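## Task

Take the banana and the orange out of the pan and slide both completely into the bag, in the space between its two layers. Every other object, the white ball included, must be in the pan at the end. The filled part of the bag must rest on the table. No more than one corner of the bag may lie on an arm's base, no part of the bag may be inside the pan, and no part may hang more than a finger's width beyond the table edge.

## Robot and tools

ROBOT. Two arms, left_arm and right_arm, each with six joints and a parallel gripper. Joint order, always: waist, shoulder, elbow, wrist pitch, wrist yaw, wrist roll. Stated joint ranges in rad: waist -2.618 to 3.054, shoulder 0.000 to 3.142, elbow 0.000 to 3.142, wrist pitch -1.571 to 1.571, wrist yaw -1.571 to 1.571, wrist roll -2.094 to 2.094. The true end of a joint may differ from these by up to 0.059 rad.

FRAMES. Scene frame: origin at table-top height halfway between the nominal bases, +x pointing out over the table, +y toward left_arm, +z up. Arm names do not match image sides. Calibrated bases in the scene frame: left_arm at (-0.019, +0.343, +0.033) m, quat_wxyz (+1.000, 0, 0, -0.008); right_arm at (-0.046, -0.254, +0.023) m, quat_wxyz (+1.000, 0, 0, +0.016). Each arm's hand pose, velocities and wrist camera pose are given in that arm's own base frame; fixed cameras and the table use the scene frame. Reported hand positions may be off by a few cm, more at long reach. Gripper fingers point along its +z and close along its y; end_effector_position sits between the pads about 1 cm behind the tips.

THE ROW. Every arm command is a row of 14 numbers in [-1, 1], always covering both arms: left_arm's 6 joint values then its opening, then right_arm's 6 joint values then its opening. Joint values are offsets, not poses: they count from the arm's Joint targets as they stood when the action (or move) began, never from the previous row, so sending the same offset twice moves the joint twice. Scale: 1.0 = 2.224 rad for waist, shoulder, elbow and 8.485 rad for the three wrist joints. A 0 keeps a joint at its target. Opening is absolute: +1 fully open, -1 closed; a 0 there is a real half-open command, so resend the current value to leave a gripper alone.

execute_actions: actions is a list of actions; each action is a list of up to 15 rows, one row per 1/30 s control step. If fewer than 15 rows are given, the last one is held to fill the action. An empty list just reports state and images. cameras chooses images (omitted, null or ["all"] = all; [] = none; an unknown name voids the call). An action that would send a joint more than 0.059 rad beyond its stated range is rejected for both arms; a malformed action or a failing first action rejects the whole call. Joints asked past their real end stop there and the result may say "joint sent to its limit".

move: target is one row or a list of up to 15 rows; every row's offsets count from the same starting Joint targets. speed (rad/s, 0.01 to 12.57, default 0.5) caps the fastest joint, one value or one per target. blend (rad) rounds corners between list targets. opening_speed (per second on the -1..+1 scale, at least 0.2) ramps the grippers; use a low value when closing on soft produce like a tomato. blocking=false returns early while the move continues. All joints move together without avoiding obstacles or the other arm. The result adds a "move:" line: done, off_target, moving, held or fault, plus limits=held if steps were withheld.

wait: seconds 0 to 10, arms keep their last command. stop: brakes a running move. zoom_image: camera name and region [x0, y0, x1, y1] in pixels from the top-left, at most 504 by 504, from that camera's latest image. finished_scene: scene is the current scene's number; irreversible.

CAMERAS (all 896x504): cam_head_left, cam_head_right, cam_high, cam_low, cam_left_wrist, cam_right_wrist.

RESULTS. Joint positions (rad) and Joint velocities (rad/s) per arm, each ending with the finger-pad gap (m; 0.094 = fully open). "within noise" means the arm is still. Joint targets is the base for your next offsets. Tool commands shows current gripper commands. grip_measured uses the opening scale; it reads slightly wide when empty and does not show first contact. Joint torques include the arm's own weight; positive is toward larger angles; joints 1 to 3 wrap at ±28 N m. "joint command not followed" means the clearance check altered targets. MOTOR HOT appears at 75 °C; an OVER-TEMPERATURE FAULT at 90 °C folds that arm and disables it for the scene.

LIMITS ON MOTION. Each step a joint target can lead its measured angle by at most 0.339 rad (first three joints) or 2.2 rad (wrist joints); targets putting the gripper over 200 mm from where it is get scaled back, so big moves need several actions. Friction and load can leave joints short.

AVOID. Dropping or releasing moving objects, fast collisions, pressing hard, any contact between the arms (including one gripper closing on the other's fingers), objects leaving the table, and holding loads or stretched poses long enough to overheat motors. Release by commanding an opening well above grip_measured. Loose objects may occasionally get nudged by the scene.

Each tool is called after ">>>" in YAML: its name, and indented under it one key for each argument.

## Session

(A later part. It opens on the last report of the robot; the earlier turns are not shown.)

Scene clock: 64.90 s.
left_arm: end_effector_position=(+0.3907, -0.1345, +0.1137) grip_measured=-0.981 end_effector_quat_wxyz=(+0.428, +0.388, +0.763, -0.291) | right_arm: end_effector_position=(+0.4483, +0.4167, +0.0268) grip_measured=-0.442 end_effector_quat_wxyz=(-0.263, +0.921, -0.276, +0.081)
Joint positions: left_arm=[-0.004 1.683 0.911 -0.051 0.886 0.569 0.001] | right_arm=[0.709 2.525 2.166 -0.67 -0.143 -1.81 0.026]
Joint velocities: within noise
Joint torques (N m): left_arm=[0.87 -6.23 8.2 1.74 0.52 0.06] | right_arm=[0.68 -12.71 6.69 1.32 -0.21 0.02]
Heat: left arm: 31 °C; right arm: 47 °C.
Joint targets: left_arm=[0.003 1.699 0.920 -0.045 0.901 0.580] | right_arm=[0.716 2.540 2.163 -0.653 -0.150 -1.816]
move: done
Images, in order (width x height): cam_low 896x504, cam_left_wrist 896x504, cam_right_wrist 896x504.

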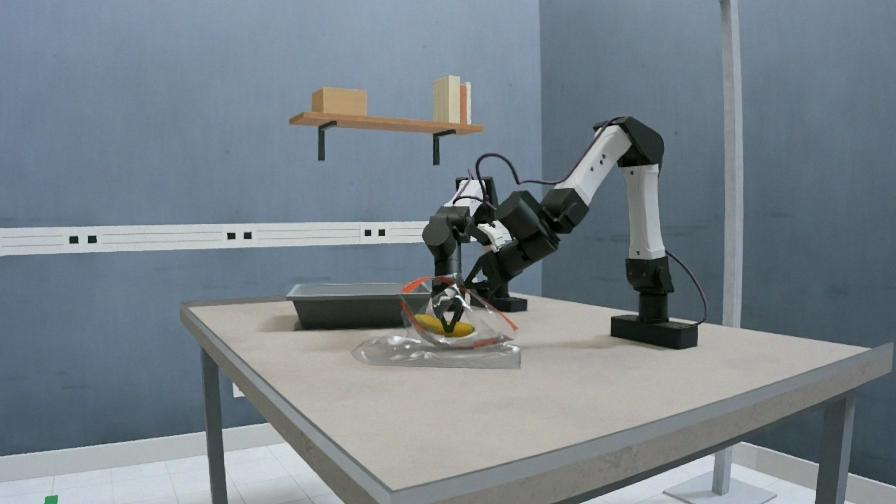

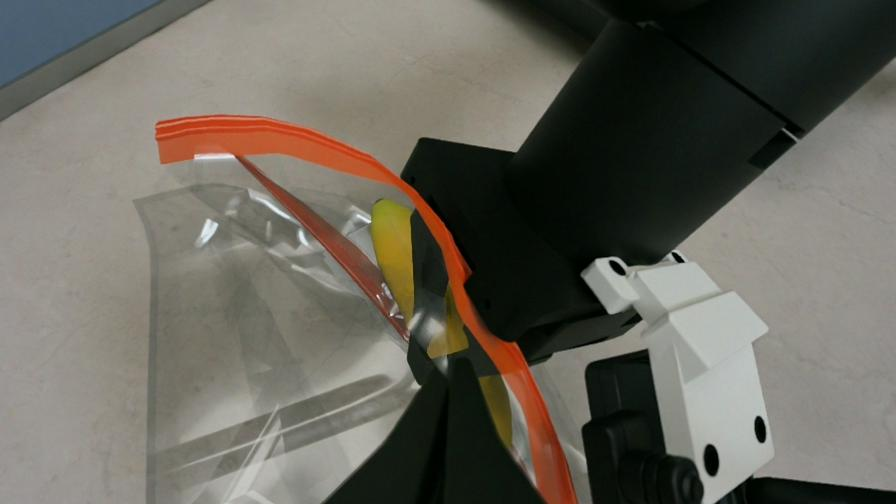

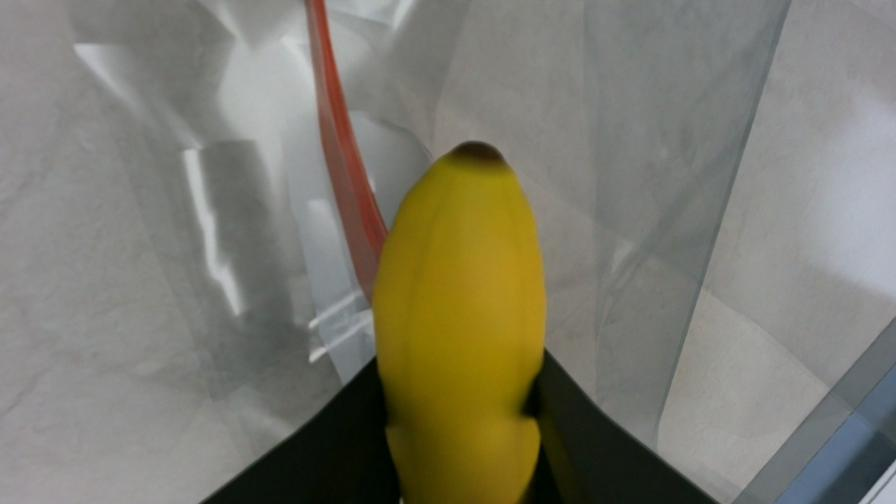

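>>> move:
  target: [0,0,0,0,0,0,-1,0,0,0,0,0,0,0.0]
  opening_speed: 0.5
  cameras: ["cam_right_wrist","cam_low"]

>>> zoom_image:
  camera: "cam_low"
  region: [320, 200, 600, 400]

Scene clock: 66.67 s.
left_arm: end_effector_position=(+0.3907, -0.1345, +0.1137) grip_measured=-0.981 end_effector_quat_wxyz=(+0.428, +0.388, +0.763, -0.291) | right_arm: end_effector_position=(+0.4486, +0.4170, +0.0270) grip_measured=-0.001 end_effector_quat_wxyz=(-0.264, +0.921, -0.276, +0.081)
Joint positions: left_arm=[-0.004 1.683 0.911 -0.051 0.886 0.569 0.001] | right_arm=[0.709 2.525 2.166 -0.668 -0.143 -1.81 0.047]
Joint velocities: within noise
Joint torques (N m): left_arm=[0.68 -6.16 8.18 1.74 0.51 0.06] | right_arm=[0.76 -12.7 6.69 1.33 -0.21 0.02]
Heat: left arm: 31 °C; right arm: 47 °C.
Joint targets: left_arm=[0.003 1.699 0.920 -0.045 0.901 0.580] | right_arm=[0.716 2.540 2.163 -0.653 -0.150 -1.816]
move: done
Images, in order (width x height): cam_low 896x504, cam_right_wrist 896x504.

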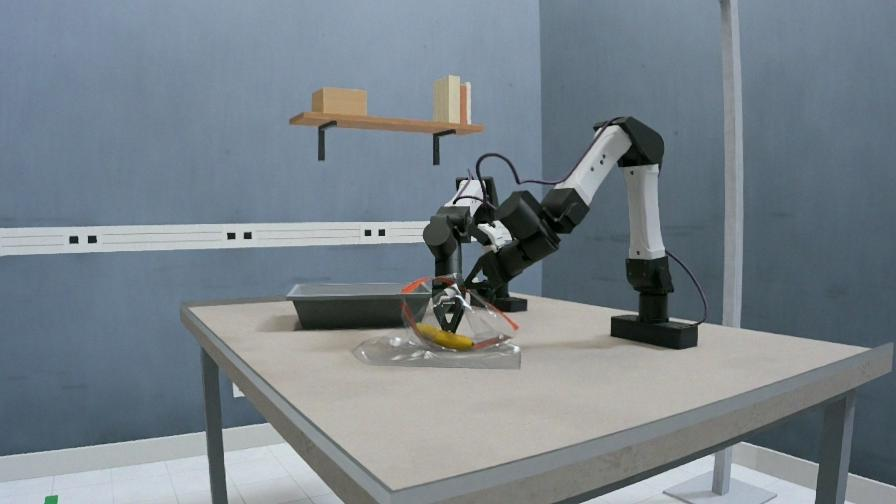

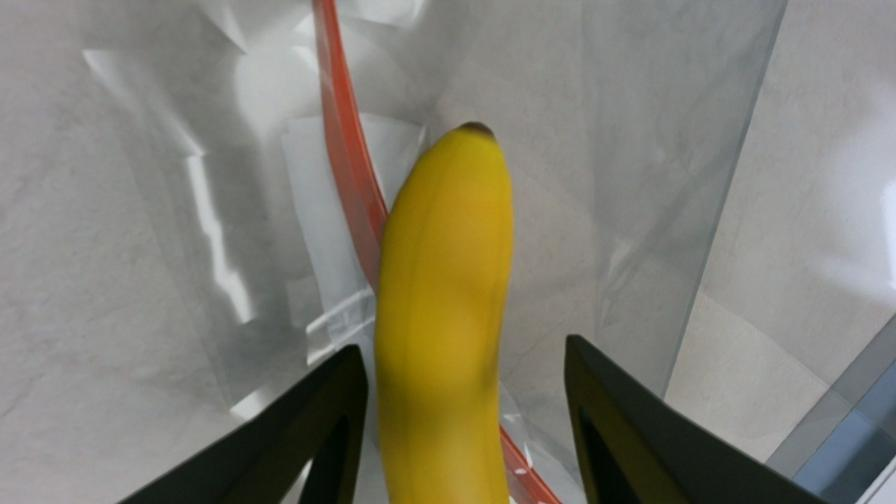

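Scaled by 1.800 from the camera's 896x504 image, which has a finer 1280x720 frame.

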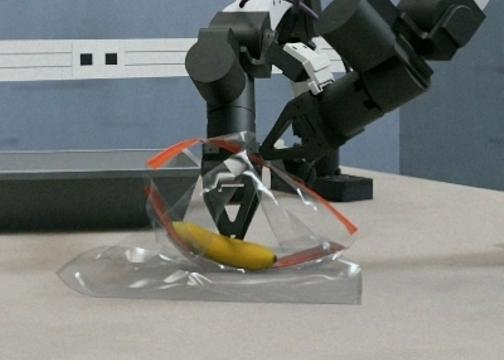

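>>> move:
  target:
    - [0,0,0,0,0,0,-1,-0.0037,-0.0658,-0.0040,-0.0162,0,0,0.0]
    - [0,0,0,0,0,0,-1,-0.0130,-0.1651,-0.0550,-0.0288,0,0,0.0]
    - [0,0,0,0,0,0,-1,-0.0225,-0.2451,-0.1758,-0.0180,0,0,0.0]
  speed: [0.2,0.3,0.4]

>>> zoom_image:
  camera: "cam_low"
  region: [320, 200, 600, 400]

>>> zoom_image:
  camera: "cam_head_left"
  region: [270, 190, 400, 320]

Scene clock: 70.10 s.
left_arm: end_effector_position=(+0.3907, -0.1345, +0.1137) grip_measured=-0.981 end_effector_quat_wxyz=(+0.428, +0.388, +0.763, -0.291) | right_arm: end_effector_position=(+0.3797, +0.3345, +0.1253) grip_measured=-0.001 end_effector_quat_wxyz=(-0.238, +0.922, -0.297, +0.070)
Joint positions: left_arm=[-0.004 1.683 0.911 -0.051 0.886 0.569 0.001] | right_arm=[0.674 2.043 1.776 -0.821 -0.143 -1.81 0.047]
Joint velocities: within noise
Joint torques (N m): left_arm=[0.7 -6.17 8.17 1.75 0.51 0.06] | right_arm=[-0.64 -15.05 6.49 1.25 -0.22 0.02]
Heat: left arm: 31 °C; right arm: 49 °C.
Joint targets: left_arm=[0.003 1.699 0.920 -0.045 0.901 0.580] | right_arm=[0.666 1.994 1.772 -0.806 -0.150 -1.816]
move: off_target (right_arm); right_arm: the shoulder is farthest, 0.049 rad from its target

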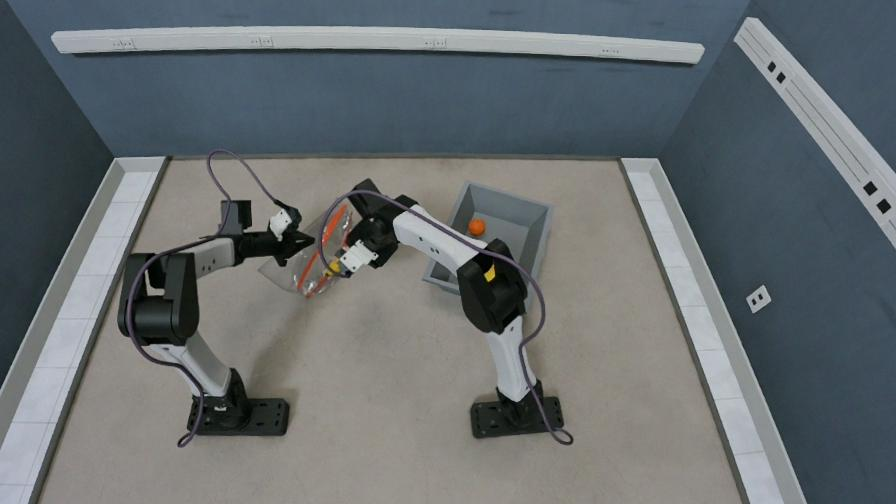

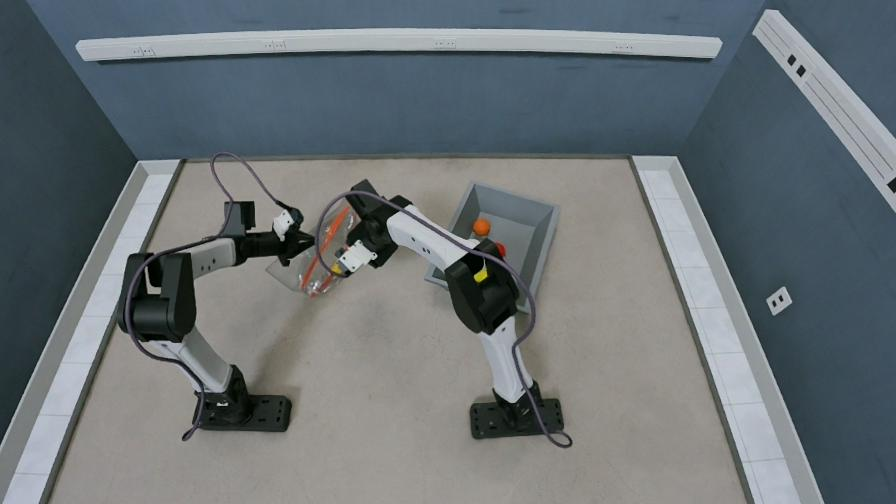

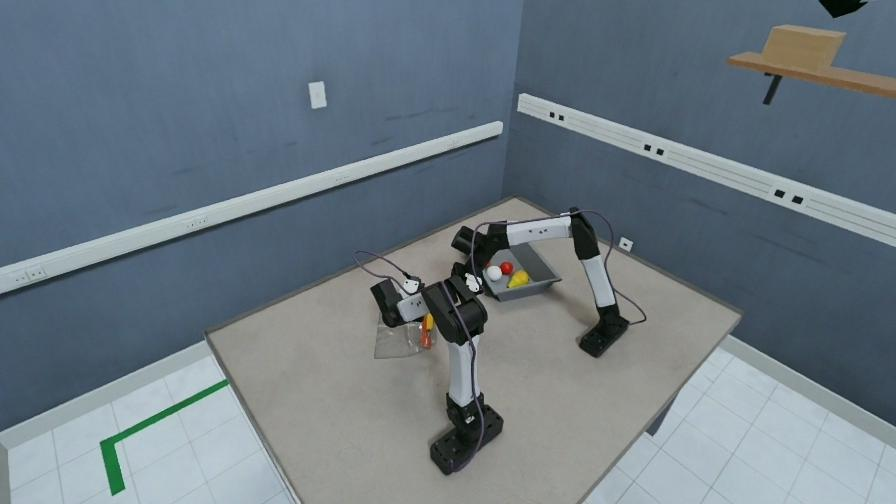

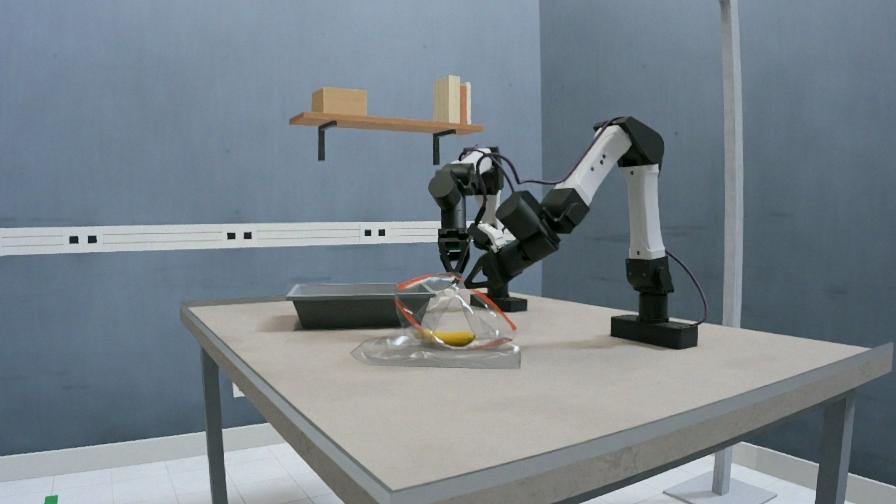

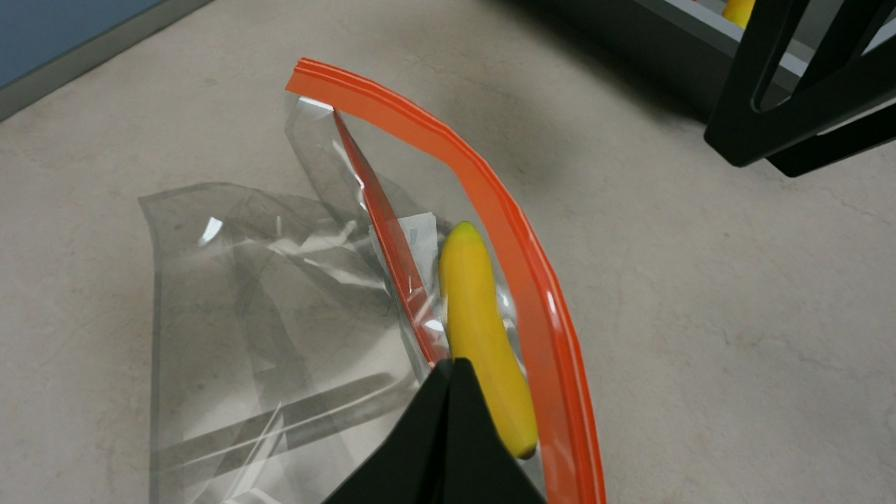

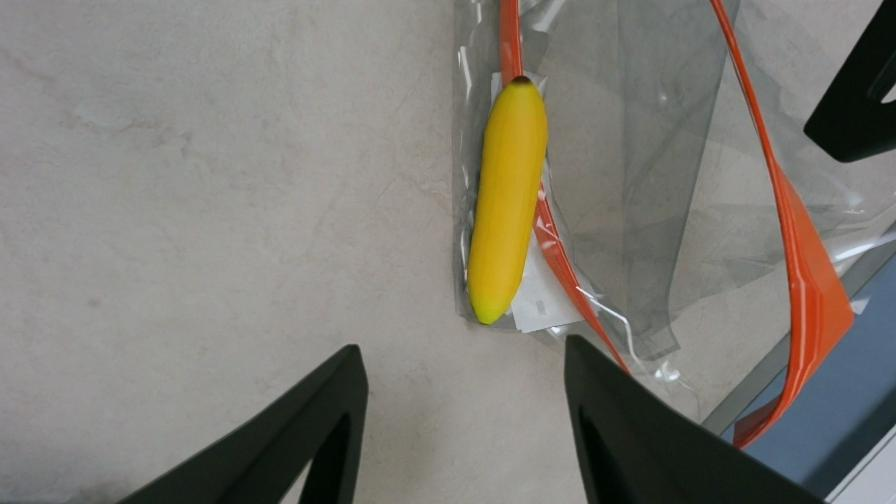

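Scaled by 1.800 from the camera's 896x504 image, which has a finer 1280x720 frame.

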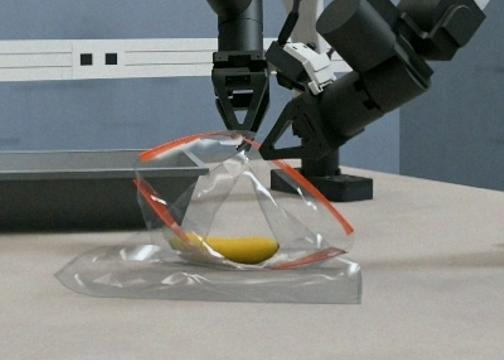

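Scaled by 3.877 from the camera's 896x504 image, which has a finer 1280x720 frame.

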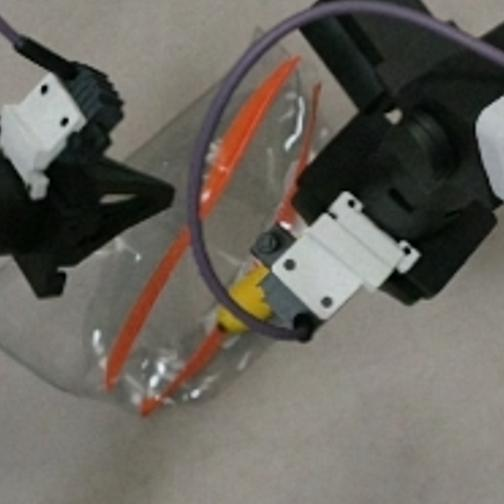

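>>> move:
  target: [0,0,0,0,0,0,-1,-0.0105,0.1564,0.1028,0.0138,0,0,0.1]
  speed: 0.3
  cameras: ["cam_left_wrist","cam_right_wrist"]

Scene clock: 73.70 s.
left_arm: end_effector_position=(+0.3907, -0.1345, +0.1137) grip_measured=-0.981 end_effector_quat_wxyz=(+0.428, +0.388, +0.763, -0.291) | right_arm: end_effector_position=(+0.4399, +0.3650, +0.0610) grip_measured=+0.099 end_effector_quat_wxyz=(-0.247, +0.916, -0.306, +0.079)
Joint positions: left_arm=[-0.004 1.683 0.911 -0.051 0.886 0.569 0.001] | right_arm=[0.65 2.332 1.972 -0.704 -0.143 -1.81 0.052]
Joint velocities: within noise
Joint torques (N m): left_arm=[0.73 -6.22 8.14 1.75 0.52 0.06] | right_arm=[-0.64 -11.95 9.55 1.27 -0.22 0.02]
Heat: left arm: 31 °C; right arm: 49 °C.
Joint targets: left_arm=[0.003 1.699 0.920 -0.045 0.901 0.580] | right_arm=[0.643 2.342 2.001 -0.688 -0.150 -1.816]
move: done
Images, in order (width x height): cam_left_wrist 896x504, cam_right_wrist 896x504.

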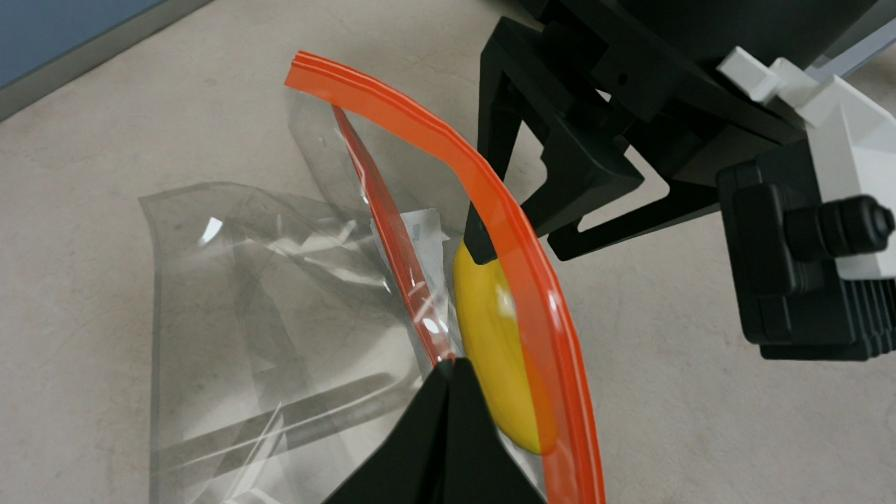

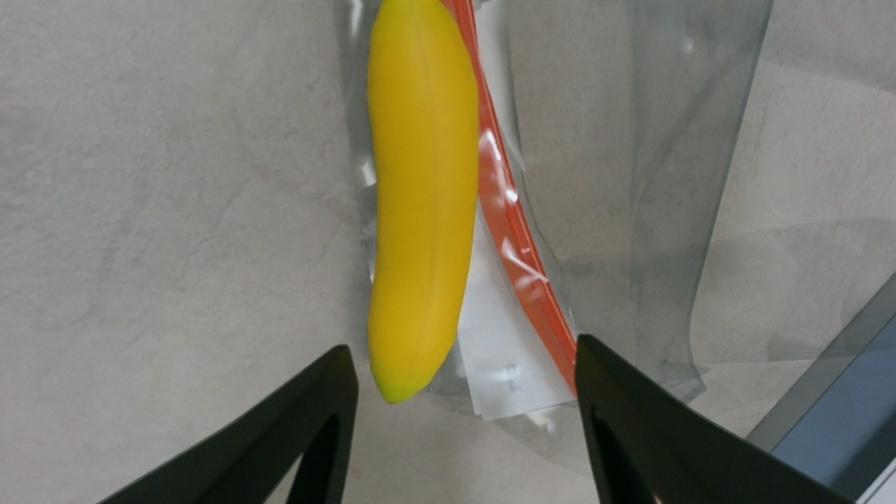

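>>> move:
  target:
    - [0,0,0,0,0,0,-1,-0.0181,-0.0130,-0.0389,0.0067,0,0,-0.1]
    - [0,0,0,0,0,0,-1,-0.0112,0.0522,0.0025,0.0129,0,0,-0.1]
  speed: [0.15,0.12]
  cameras: ["cam_left_wrist","cam_right_wrist"]

Scene clock: 76.70 s.
left_arm: end_effector_position=(+0.3907, -0.1345, +0.1137) grip_measured=-0.981 end_effector_quat_wxyz=(+0.428, +0.388, +0.763, -0.291) | right_arm: end_effector_position=(+0.4666, +0.3563, +0.0124) grip_measured=-0.099 end_effector_quat_wxyz=(-0.245, +0.910, -0.324, +0.084)
Joint positions: left_arm=[-0.004 1.683 0.911 -0.051 0.886 0.569 0.001] | right_arm=[0.61 2.445 1.976 -0.595 -0.143 -1.81 0.042]
Joint velocities: within noise
Joint torques (N m): left_arm=[0.7 -6.2 8.16 1.74 0.51 0.06] | right_arm=[0.76 -12.19 9.62 1.32 -0.21 0.02]
Heat: left arm: 30 °C; right arm: 50 °C.
Joint targets: left_arm=[0.003 1.699 0.920 -0.045 0.901 0.580] | right_arm=[0.618 2.459 2.006 -0.579 -0.150 -1.816]
move: done
Images, in order (width x height): cam_left_wrist 896x504, cam_right_wrist 896x504.

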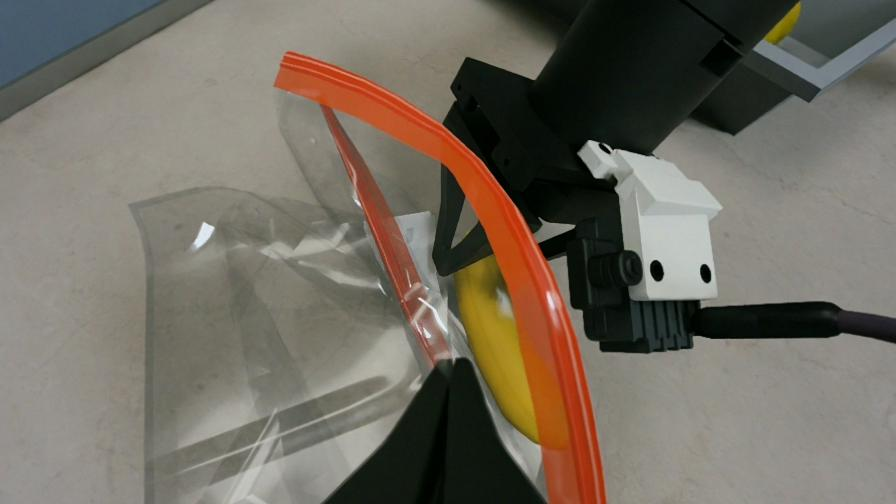

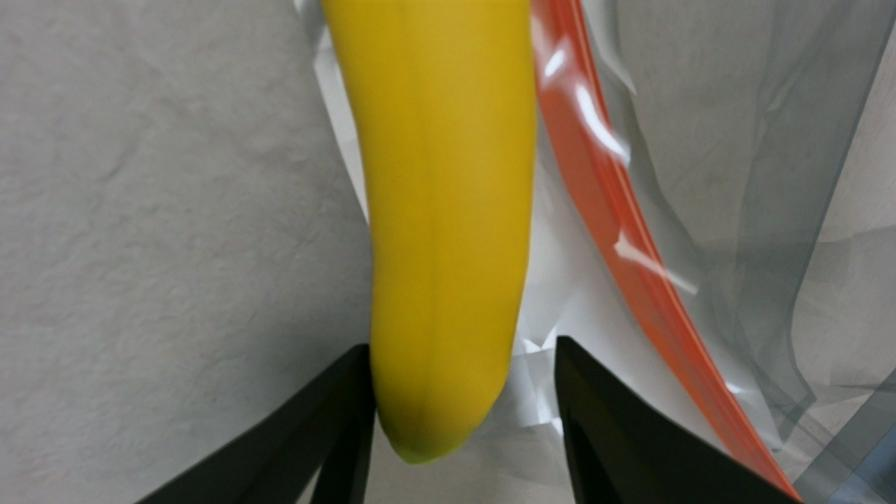

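>>> move:
  target:
    - [0,0,0,0,0,0,-1,0.0144,-0.0135,-0.0234,0.0029,0,0,-0.1]
    - [0,0,0,0,0,0,-1,0.0144,-0.0135,-0.0234,0.0029,0,0,-0.6]
  speed: 0.12
  opening_speed: 0.6
  cameras: ["cam_left_wrist","cam_right_wrist"]

Scene clock: 79.10 s.
left_arm: end_effector_position=(+0.3907, -0.1345, +0.1137) grip_measured=-0.981 end_effector_quat_wxyz=(+0.428, +0.388, +0.763, -0.291) | right_arm: end_effector_position=(+0.4537, +0.3732, +0.0084) grip_measured=-0.470 end_effector_quat_wxyz=(-0.250, +0.915, -0.307, +0.082)
Joint positions: left_arm=[-0.004 1.683 0.911 -0.051 0.886 0.569 0.001] | right_arm=[0.647 2.445 1.956 -0.569 -0.143 -1.81 0.025]
Joint velocities: within noise
Joint torques (N m): left_arm=[0.7 -6.16 8.16 1.75 0.52 0.06] | right_arm=[0.35 -14.82 6.5 1.27 -0.21 0.02]
Heat: left arm: 30 °C; right arm: 51 °C.
Joint targets: left_arm=[0.003 1.699 0.920 -0.045 0.901 0.580] | right_arm=[0.650 2.429 1.954 -0.555 -0.150 -1.816]
move: done
Images, in order (width x height): cam_left_wrist 896x504, cam_right_wrist 896x504.

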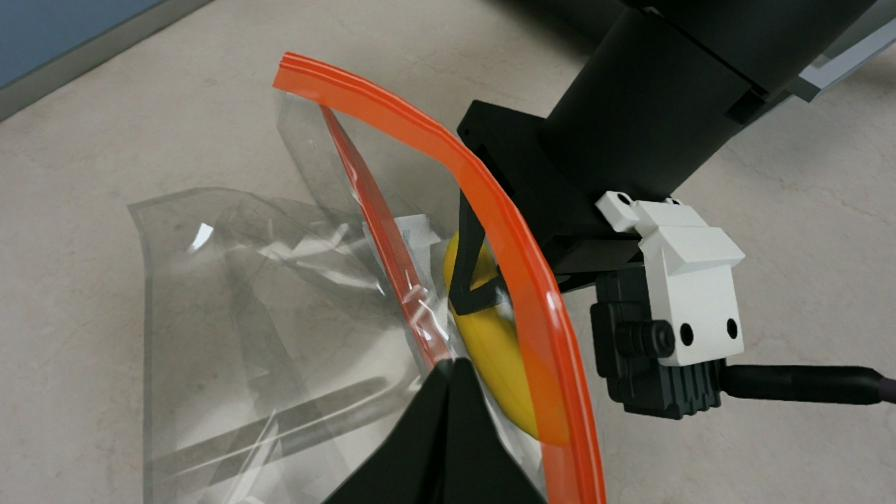

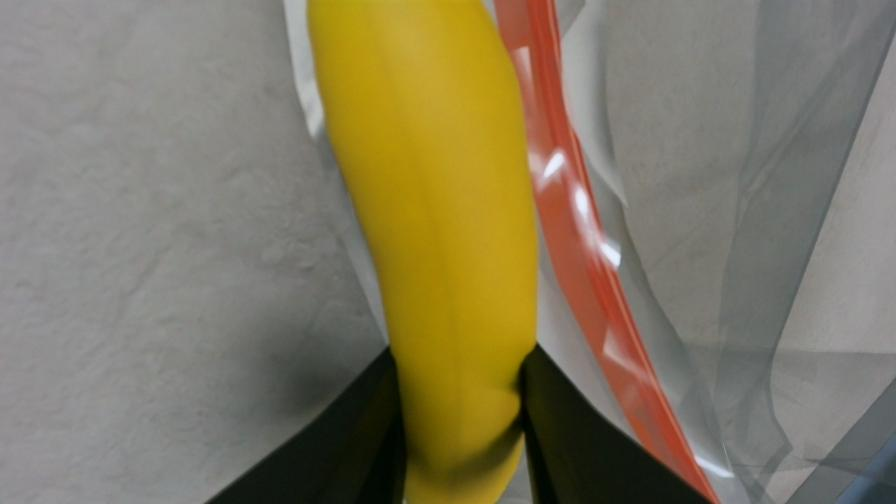

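>>> move:
  target:
    - [0,0,0,0,0,0,-1,0.0072,-0.1951,-0.0818,-0.0296,0,0,-0.6]
    - [0,0,0,0,0,0,-1,-0.03,-0.33,-0.0818,-0.0296,0,0,-0.6]
  speed: [0.25,0.4]

>>> zoom_image:
  camera: "cam_head_left"
  region: [240, 180, 400, 320]

>>> zoom_image:
  camera: "cam_low"
  region: [320, 200, 600, 400]

>>> zoom_image:
  camera: "cam_left_wrist"
  region: [200, 0, 700, 504]

Scene clock: 82.50 s.
left_arm: end_effector_position=(+0.3907, -0.1345, +0.1137) grip_measured=-0.981 end_effector_quat_wxyz=(+0.428, +0.388, +0.763, -0.291) | right_arm: end_effector_position=(+0.3836, +0.2859, +0.2790) grip_measured=-0.478 end_effector_quat_wxyz=(-0.360, +0.864, -0.306, +0.172)
Joint positions: left_arm=[-0.004 1.683 0.911 -0.051 0.886 0.569 0.001] | right_arm=[0.589 1.72 1.771 -0.811 -0.144 -1.81 0.025]
Joint velocities: within noise
Joint torques (N m): left_arm=[0.73 -6.19 8.16 1.74 0.51 0.06] | right_arm=[-0.53 -10.52 7.17 1.59 -0.18 0.04]
Heat: left arm: 30 °C; right arm: 52 °C.
Joint targets: left_arm=[0.003 1.699 0.920 -0.045 0.901 0.580] | right_arm=[0.583 1.694 1.772 -0.806 -0.150 -1.816]
move: done

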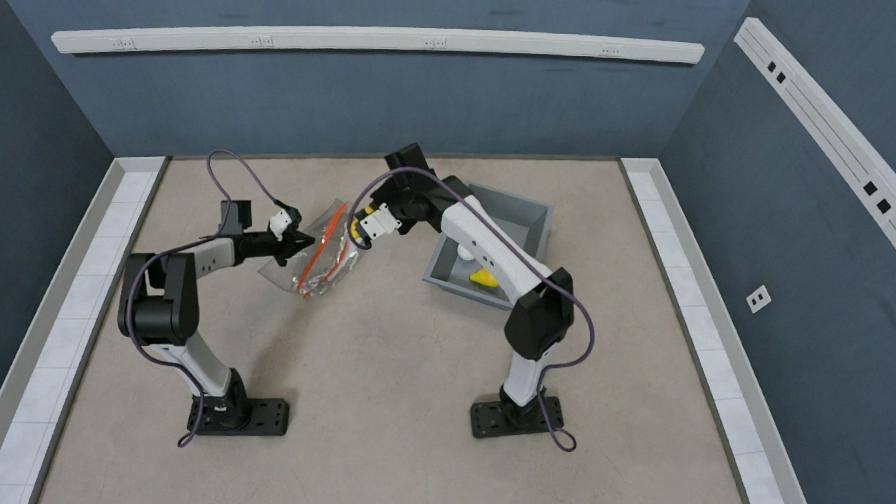

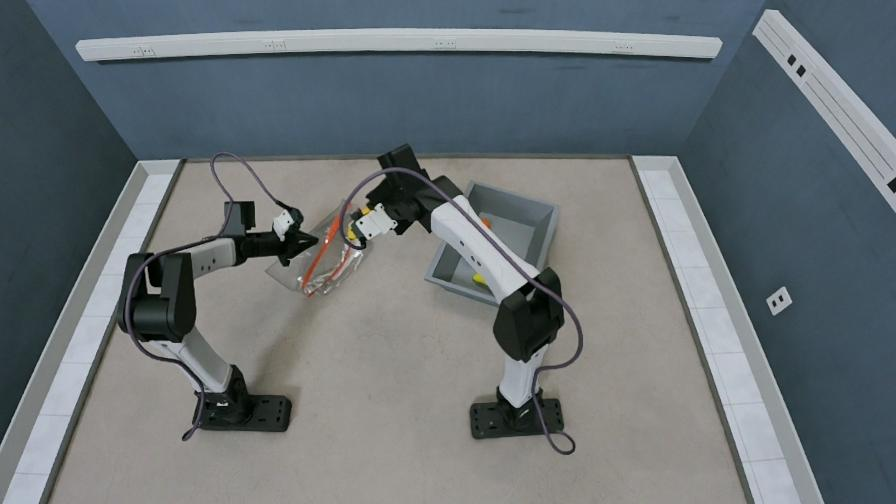

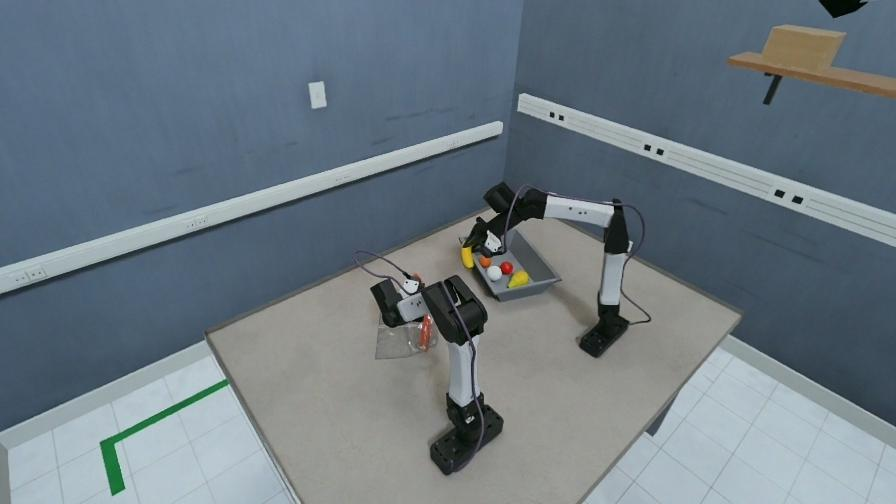

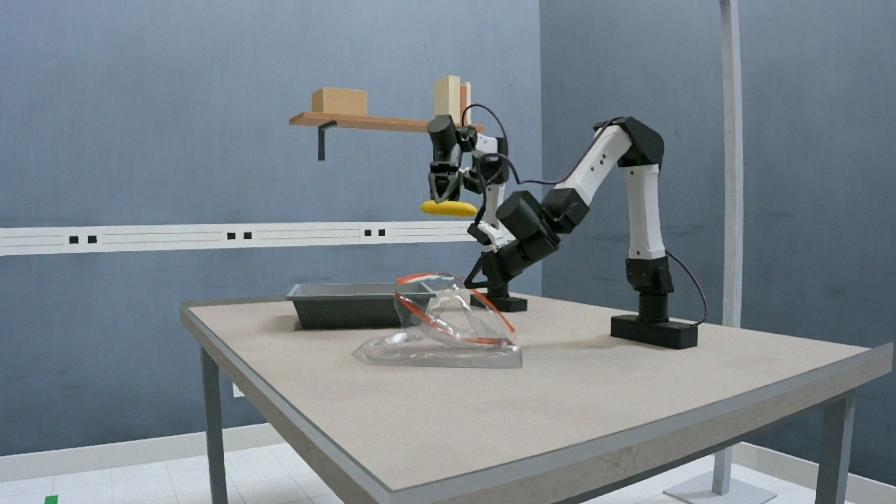

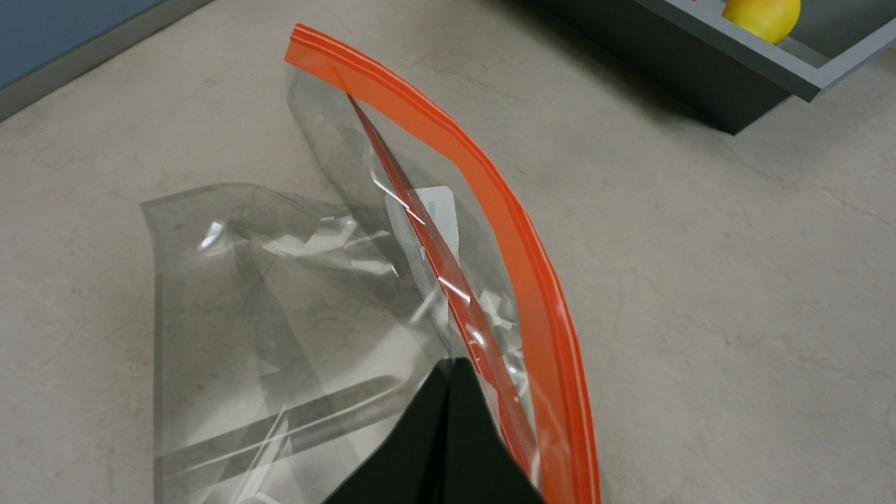

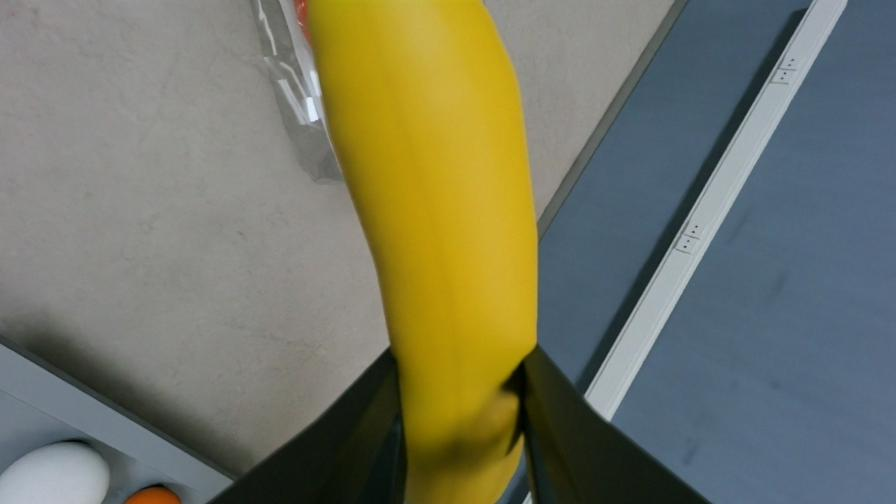

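Scaled by 3.150 from the camera's 896x504 image, which has a finer 1280x720 frame.

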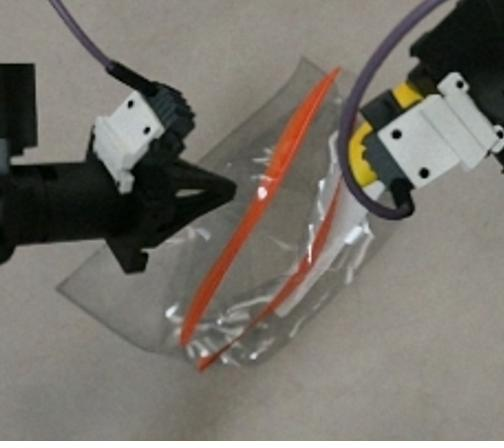

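Scaled by 1.800 from the camera's 896x504 image, which has a finer 1280x720 frame.

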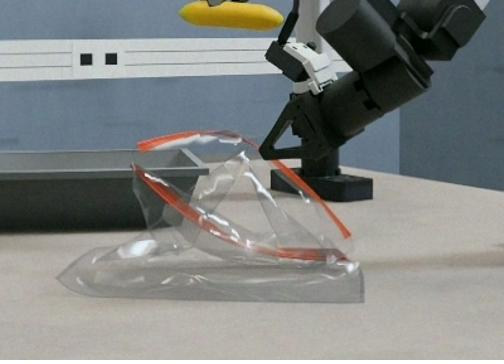

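Scaled by 1.000.

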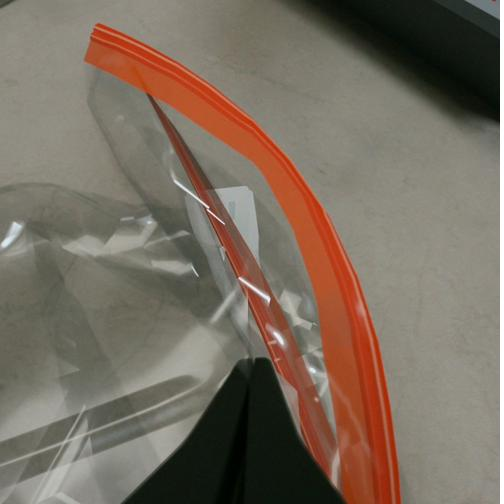

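>>> move:
  target: [-0.0495,-0.0290,-0.0114,-0.0045,0,0,-1,0,0,0,0,0,0,-0.6]
  speed: 0.25
  cameras: ["cam_left_wrist","cam_head_left","cam_low"]

>>> zoom_image:
  camera: "cam_head_left"
  region: [240, 180, 400, 320]

>>> zoom_image:
  camera: "cam_low"
  region: [320, 200, 600, 400]

Scene clock: 84.07 s.
left_arm: end_effector_position=(+0.3711, -0.1730, +0.1194) grip_measured=-0.981 end_effector_quat_wxyz=(+0.414, +0.426, +0.741, -0.313) | right_arm: end_effector_position=(+0.3836, +0.2859, +0.2790) grip_measured=-0.478 end_effector_quat_wxyz=(-0.360, +0.864, -0.306, +0.172)
Joint positions: left_arm=[-0.105 1.658 0.906 -0.069 0.887 0.569 0.001] | right_arm=[0.589 1.72 1.771 -0.811 -0.144 -1.81 0.025]
Joint velocities: within noise
Joint torques (N m): left_arm=[0.01 -9.07 6.28 1.51 0.5 0.06] | right_arm=[-0.53 -10.44 7.09 1.59 -0.18 0.04]
Heat: left arm: 30 °C; right arm: 52 °C.
Joint targets: left_arm=[-0.107 1.634 0.895 -0.083 0.901 0.580] | right_arm=[0.583 1.694 1.772 -0.806 -0.150 -1.816]
move: done
Images, in order (width x height): cam_head_left 896x504, cam_low 896x504, cam_left_wrist 896x504.

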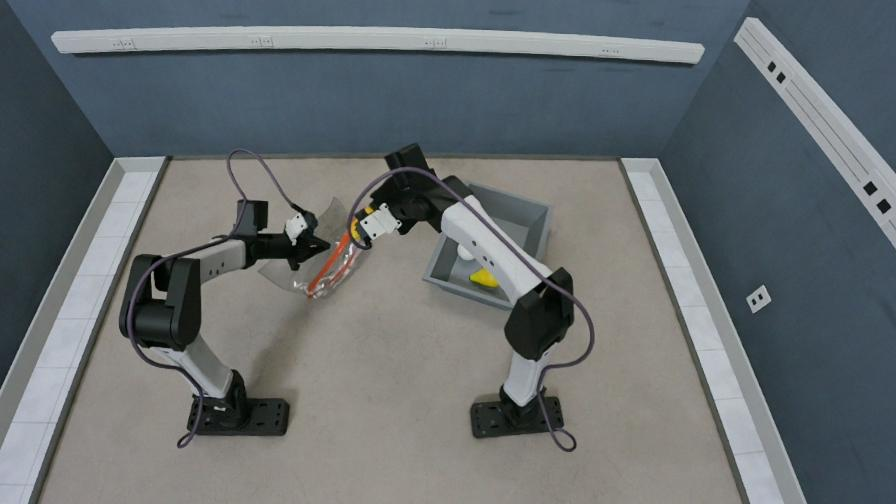

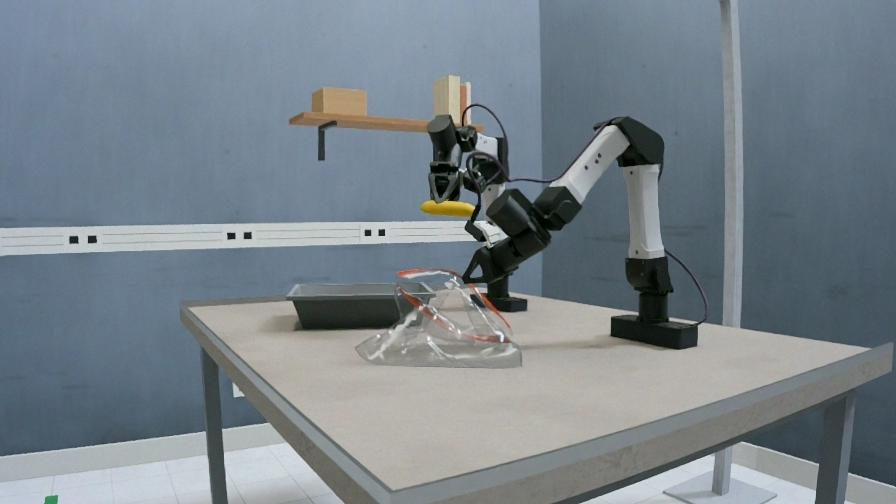

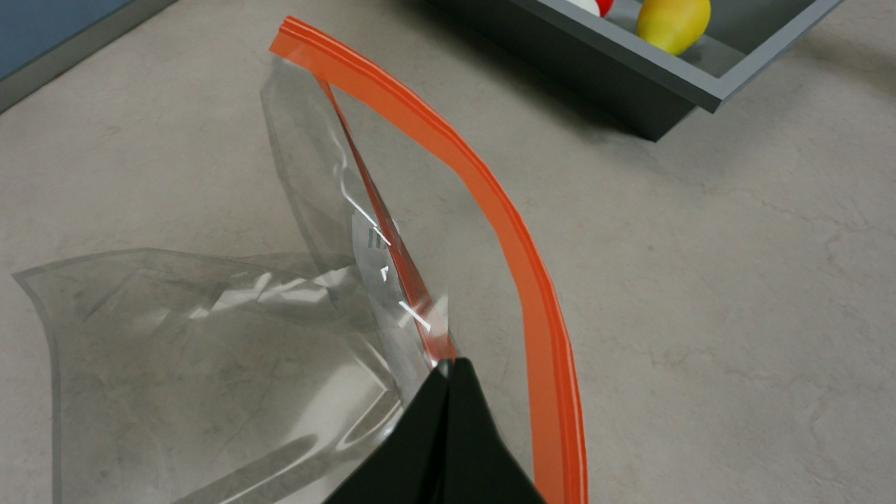

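Scaled by 3.150 from the camera's 896x504 image, which has a finer 1280x720 frame.

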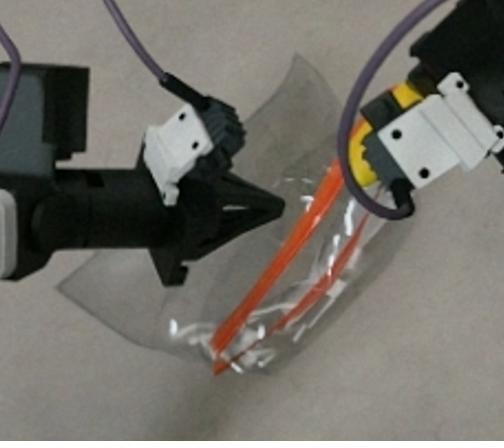

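Scaled by 1.800 from the camera's 896x504 image, which has a finer 1280x720 frame.

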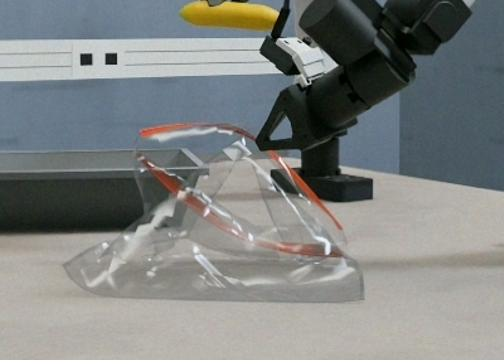

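>>> move:
  target: [0.0495,0.0290,0.0114,0.0045,0,0,-1,0.0347,0.1278,-0.0977,0.0524,0,0.0114,-0.6]
  speed: 0.3
  cameras: ["cam_left_wrist","cam_right_wrist","cam_head_left"]

>>> zoom_image:
  camera: "cam_head_left"
  region: [240, 180, 400, 320]

Scene clock: 88.00 s.
left_arm: end_effector_position=(+0.3889, -0.1347, +0.1117) grip_measured=-0.981 end_effector_quat_wxyz=(+0.425, +0.387, +0.764, -0.293) | right_arm: end_effector_position=(+0.4146, +0.3493, +0.1369) grip_measured=-0.478 end_effector_quat_wxyz=(-0.356, +0.868, -0.317, +0.135)
Joint positions: left_arm=[-0.004 1.684 0.906 -0.054 0.887 0.569 0.001] | right_arm=[0.655 1.972 1.554 -0.382 -0.144 -1.728 0.025]
Joint velocities: within noise
Joint torques (N m): left_arm=[0.7 -6.2 8.68 1.76 0.51 0.07] | right_arm=[0.58 -9.89 7.24 1.65 -0.18 0.24]
Heat: left arm: 31 °C; right arm: 51 °C.
Joint targets: left_arm=[0.003 1.698 0.920 -0.045 0.901 0.580] | right_arm=[0.660 1.979 1.555 -0.361 -0.150 -1.719]
move: done
Images, in order (width x height): cam_head_left 896x504, cam_left_wrist 896x504, cam_right_wrist 896x504.

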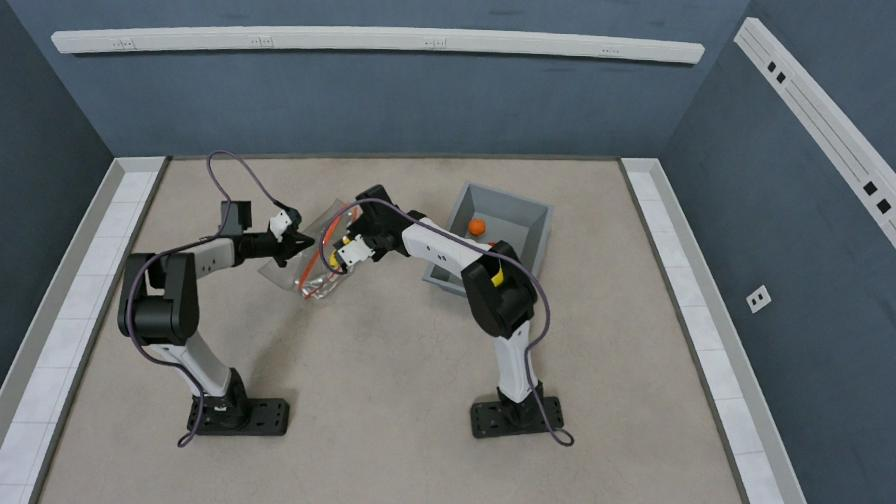

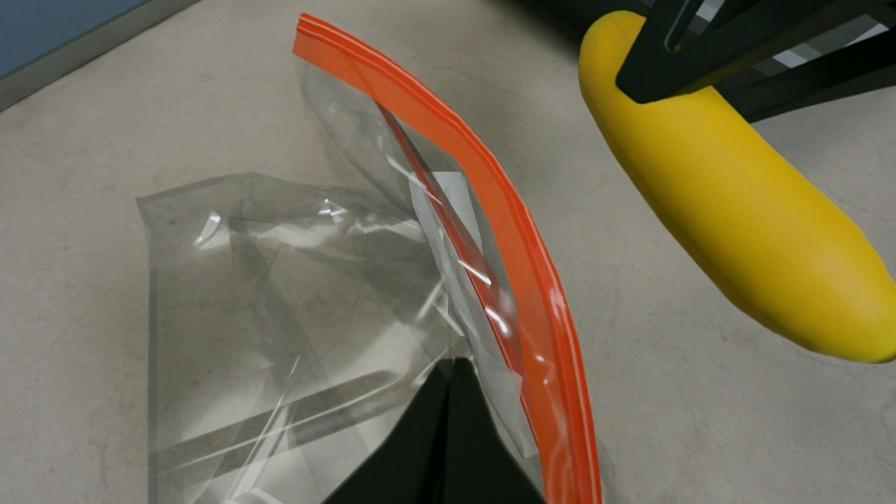

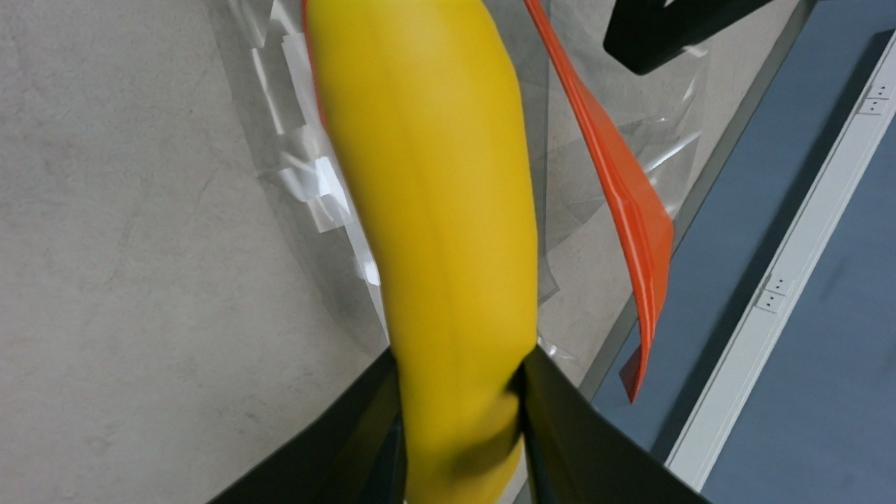

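Scaled by 3.150 from the camera's 896x504 image, which has a finer 1280x720 frame.

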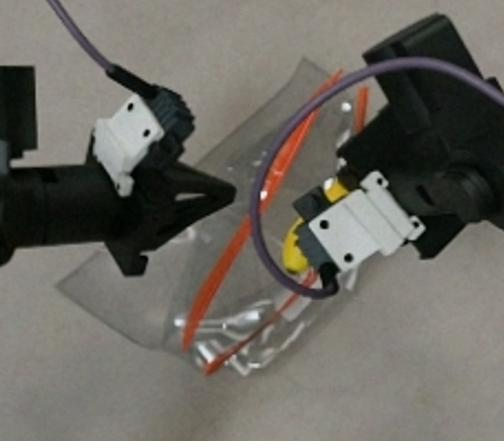

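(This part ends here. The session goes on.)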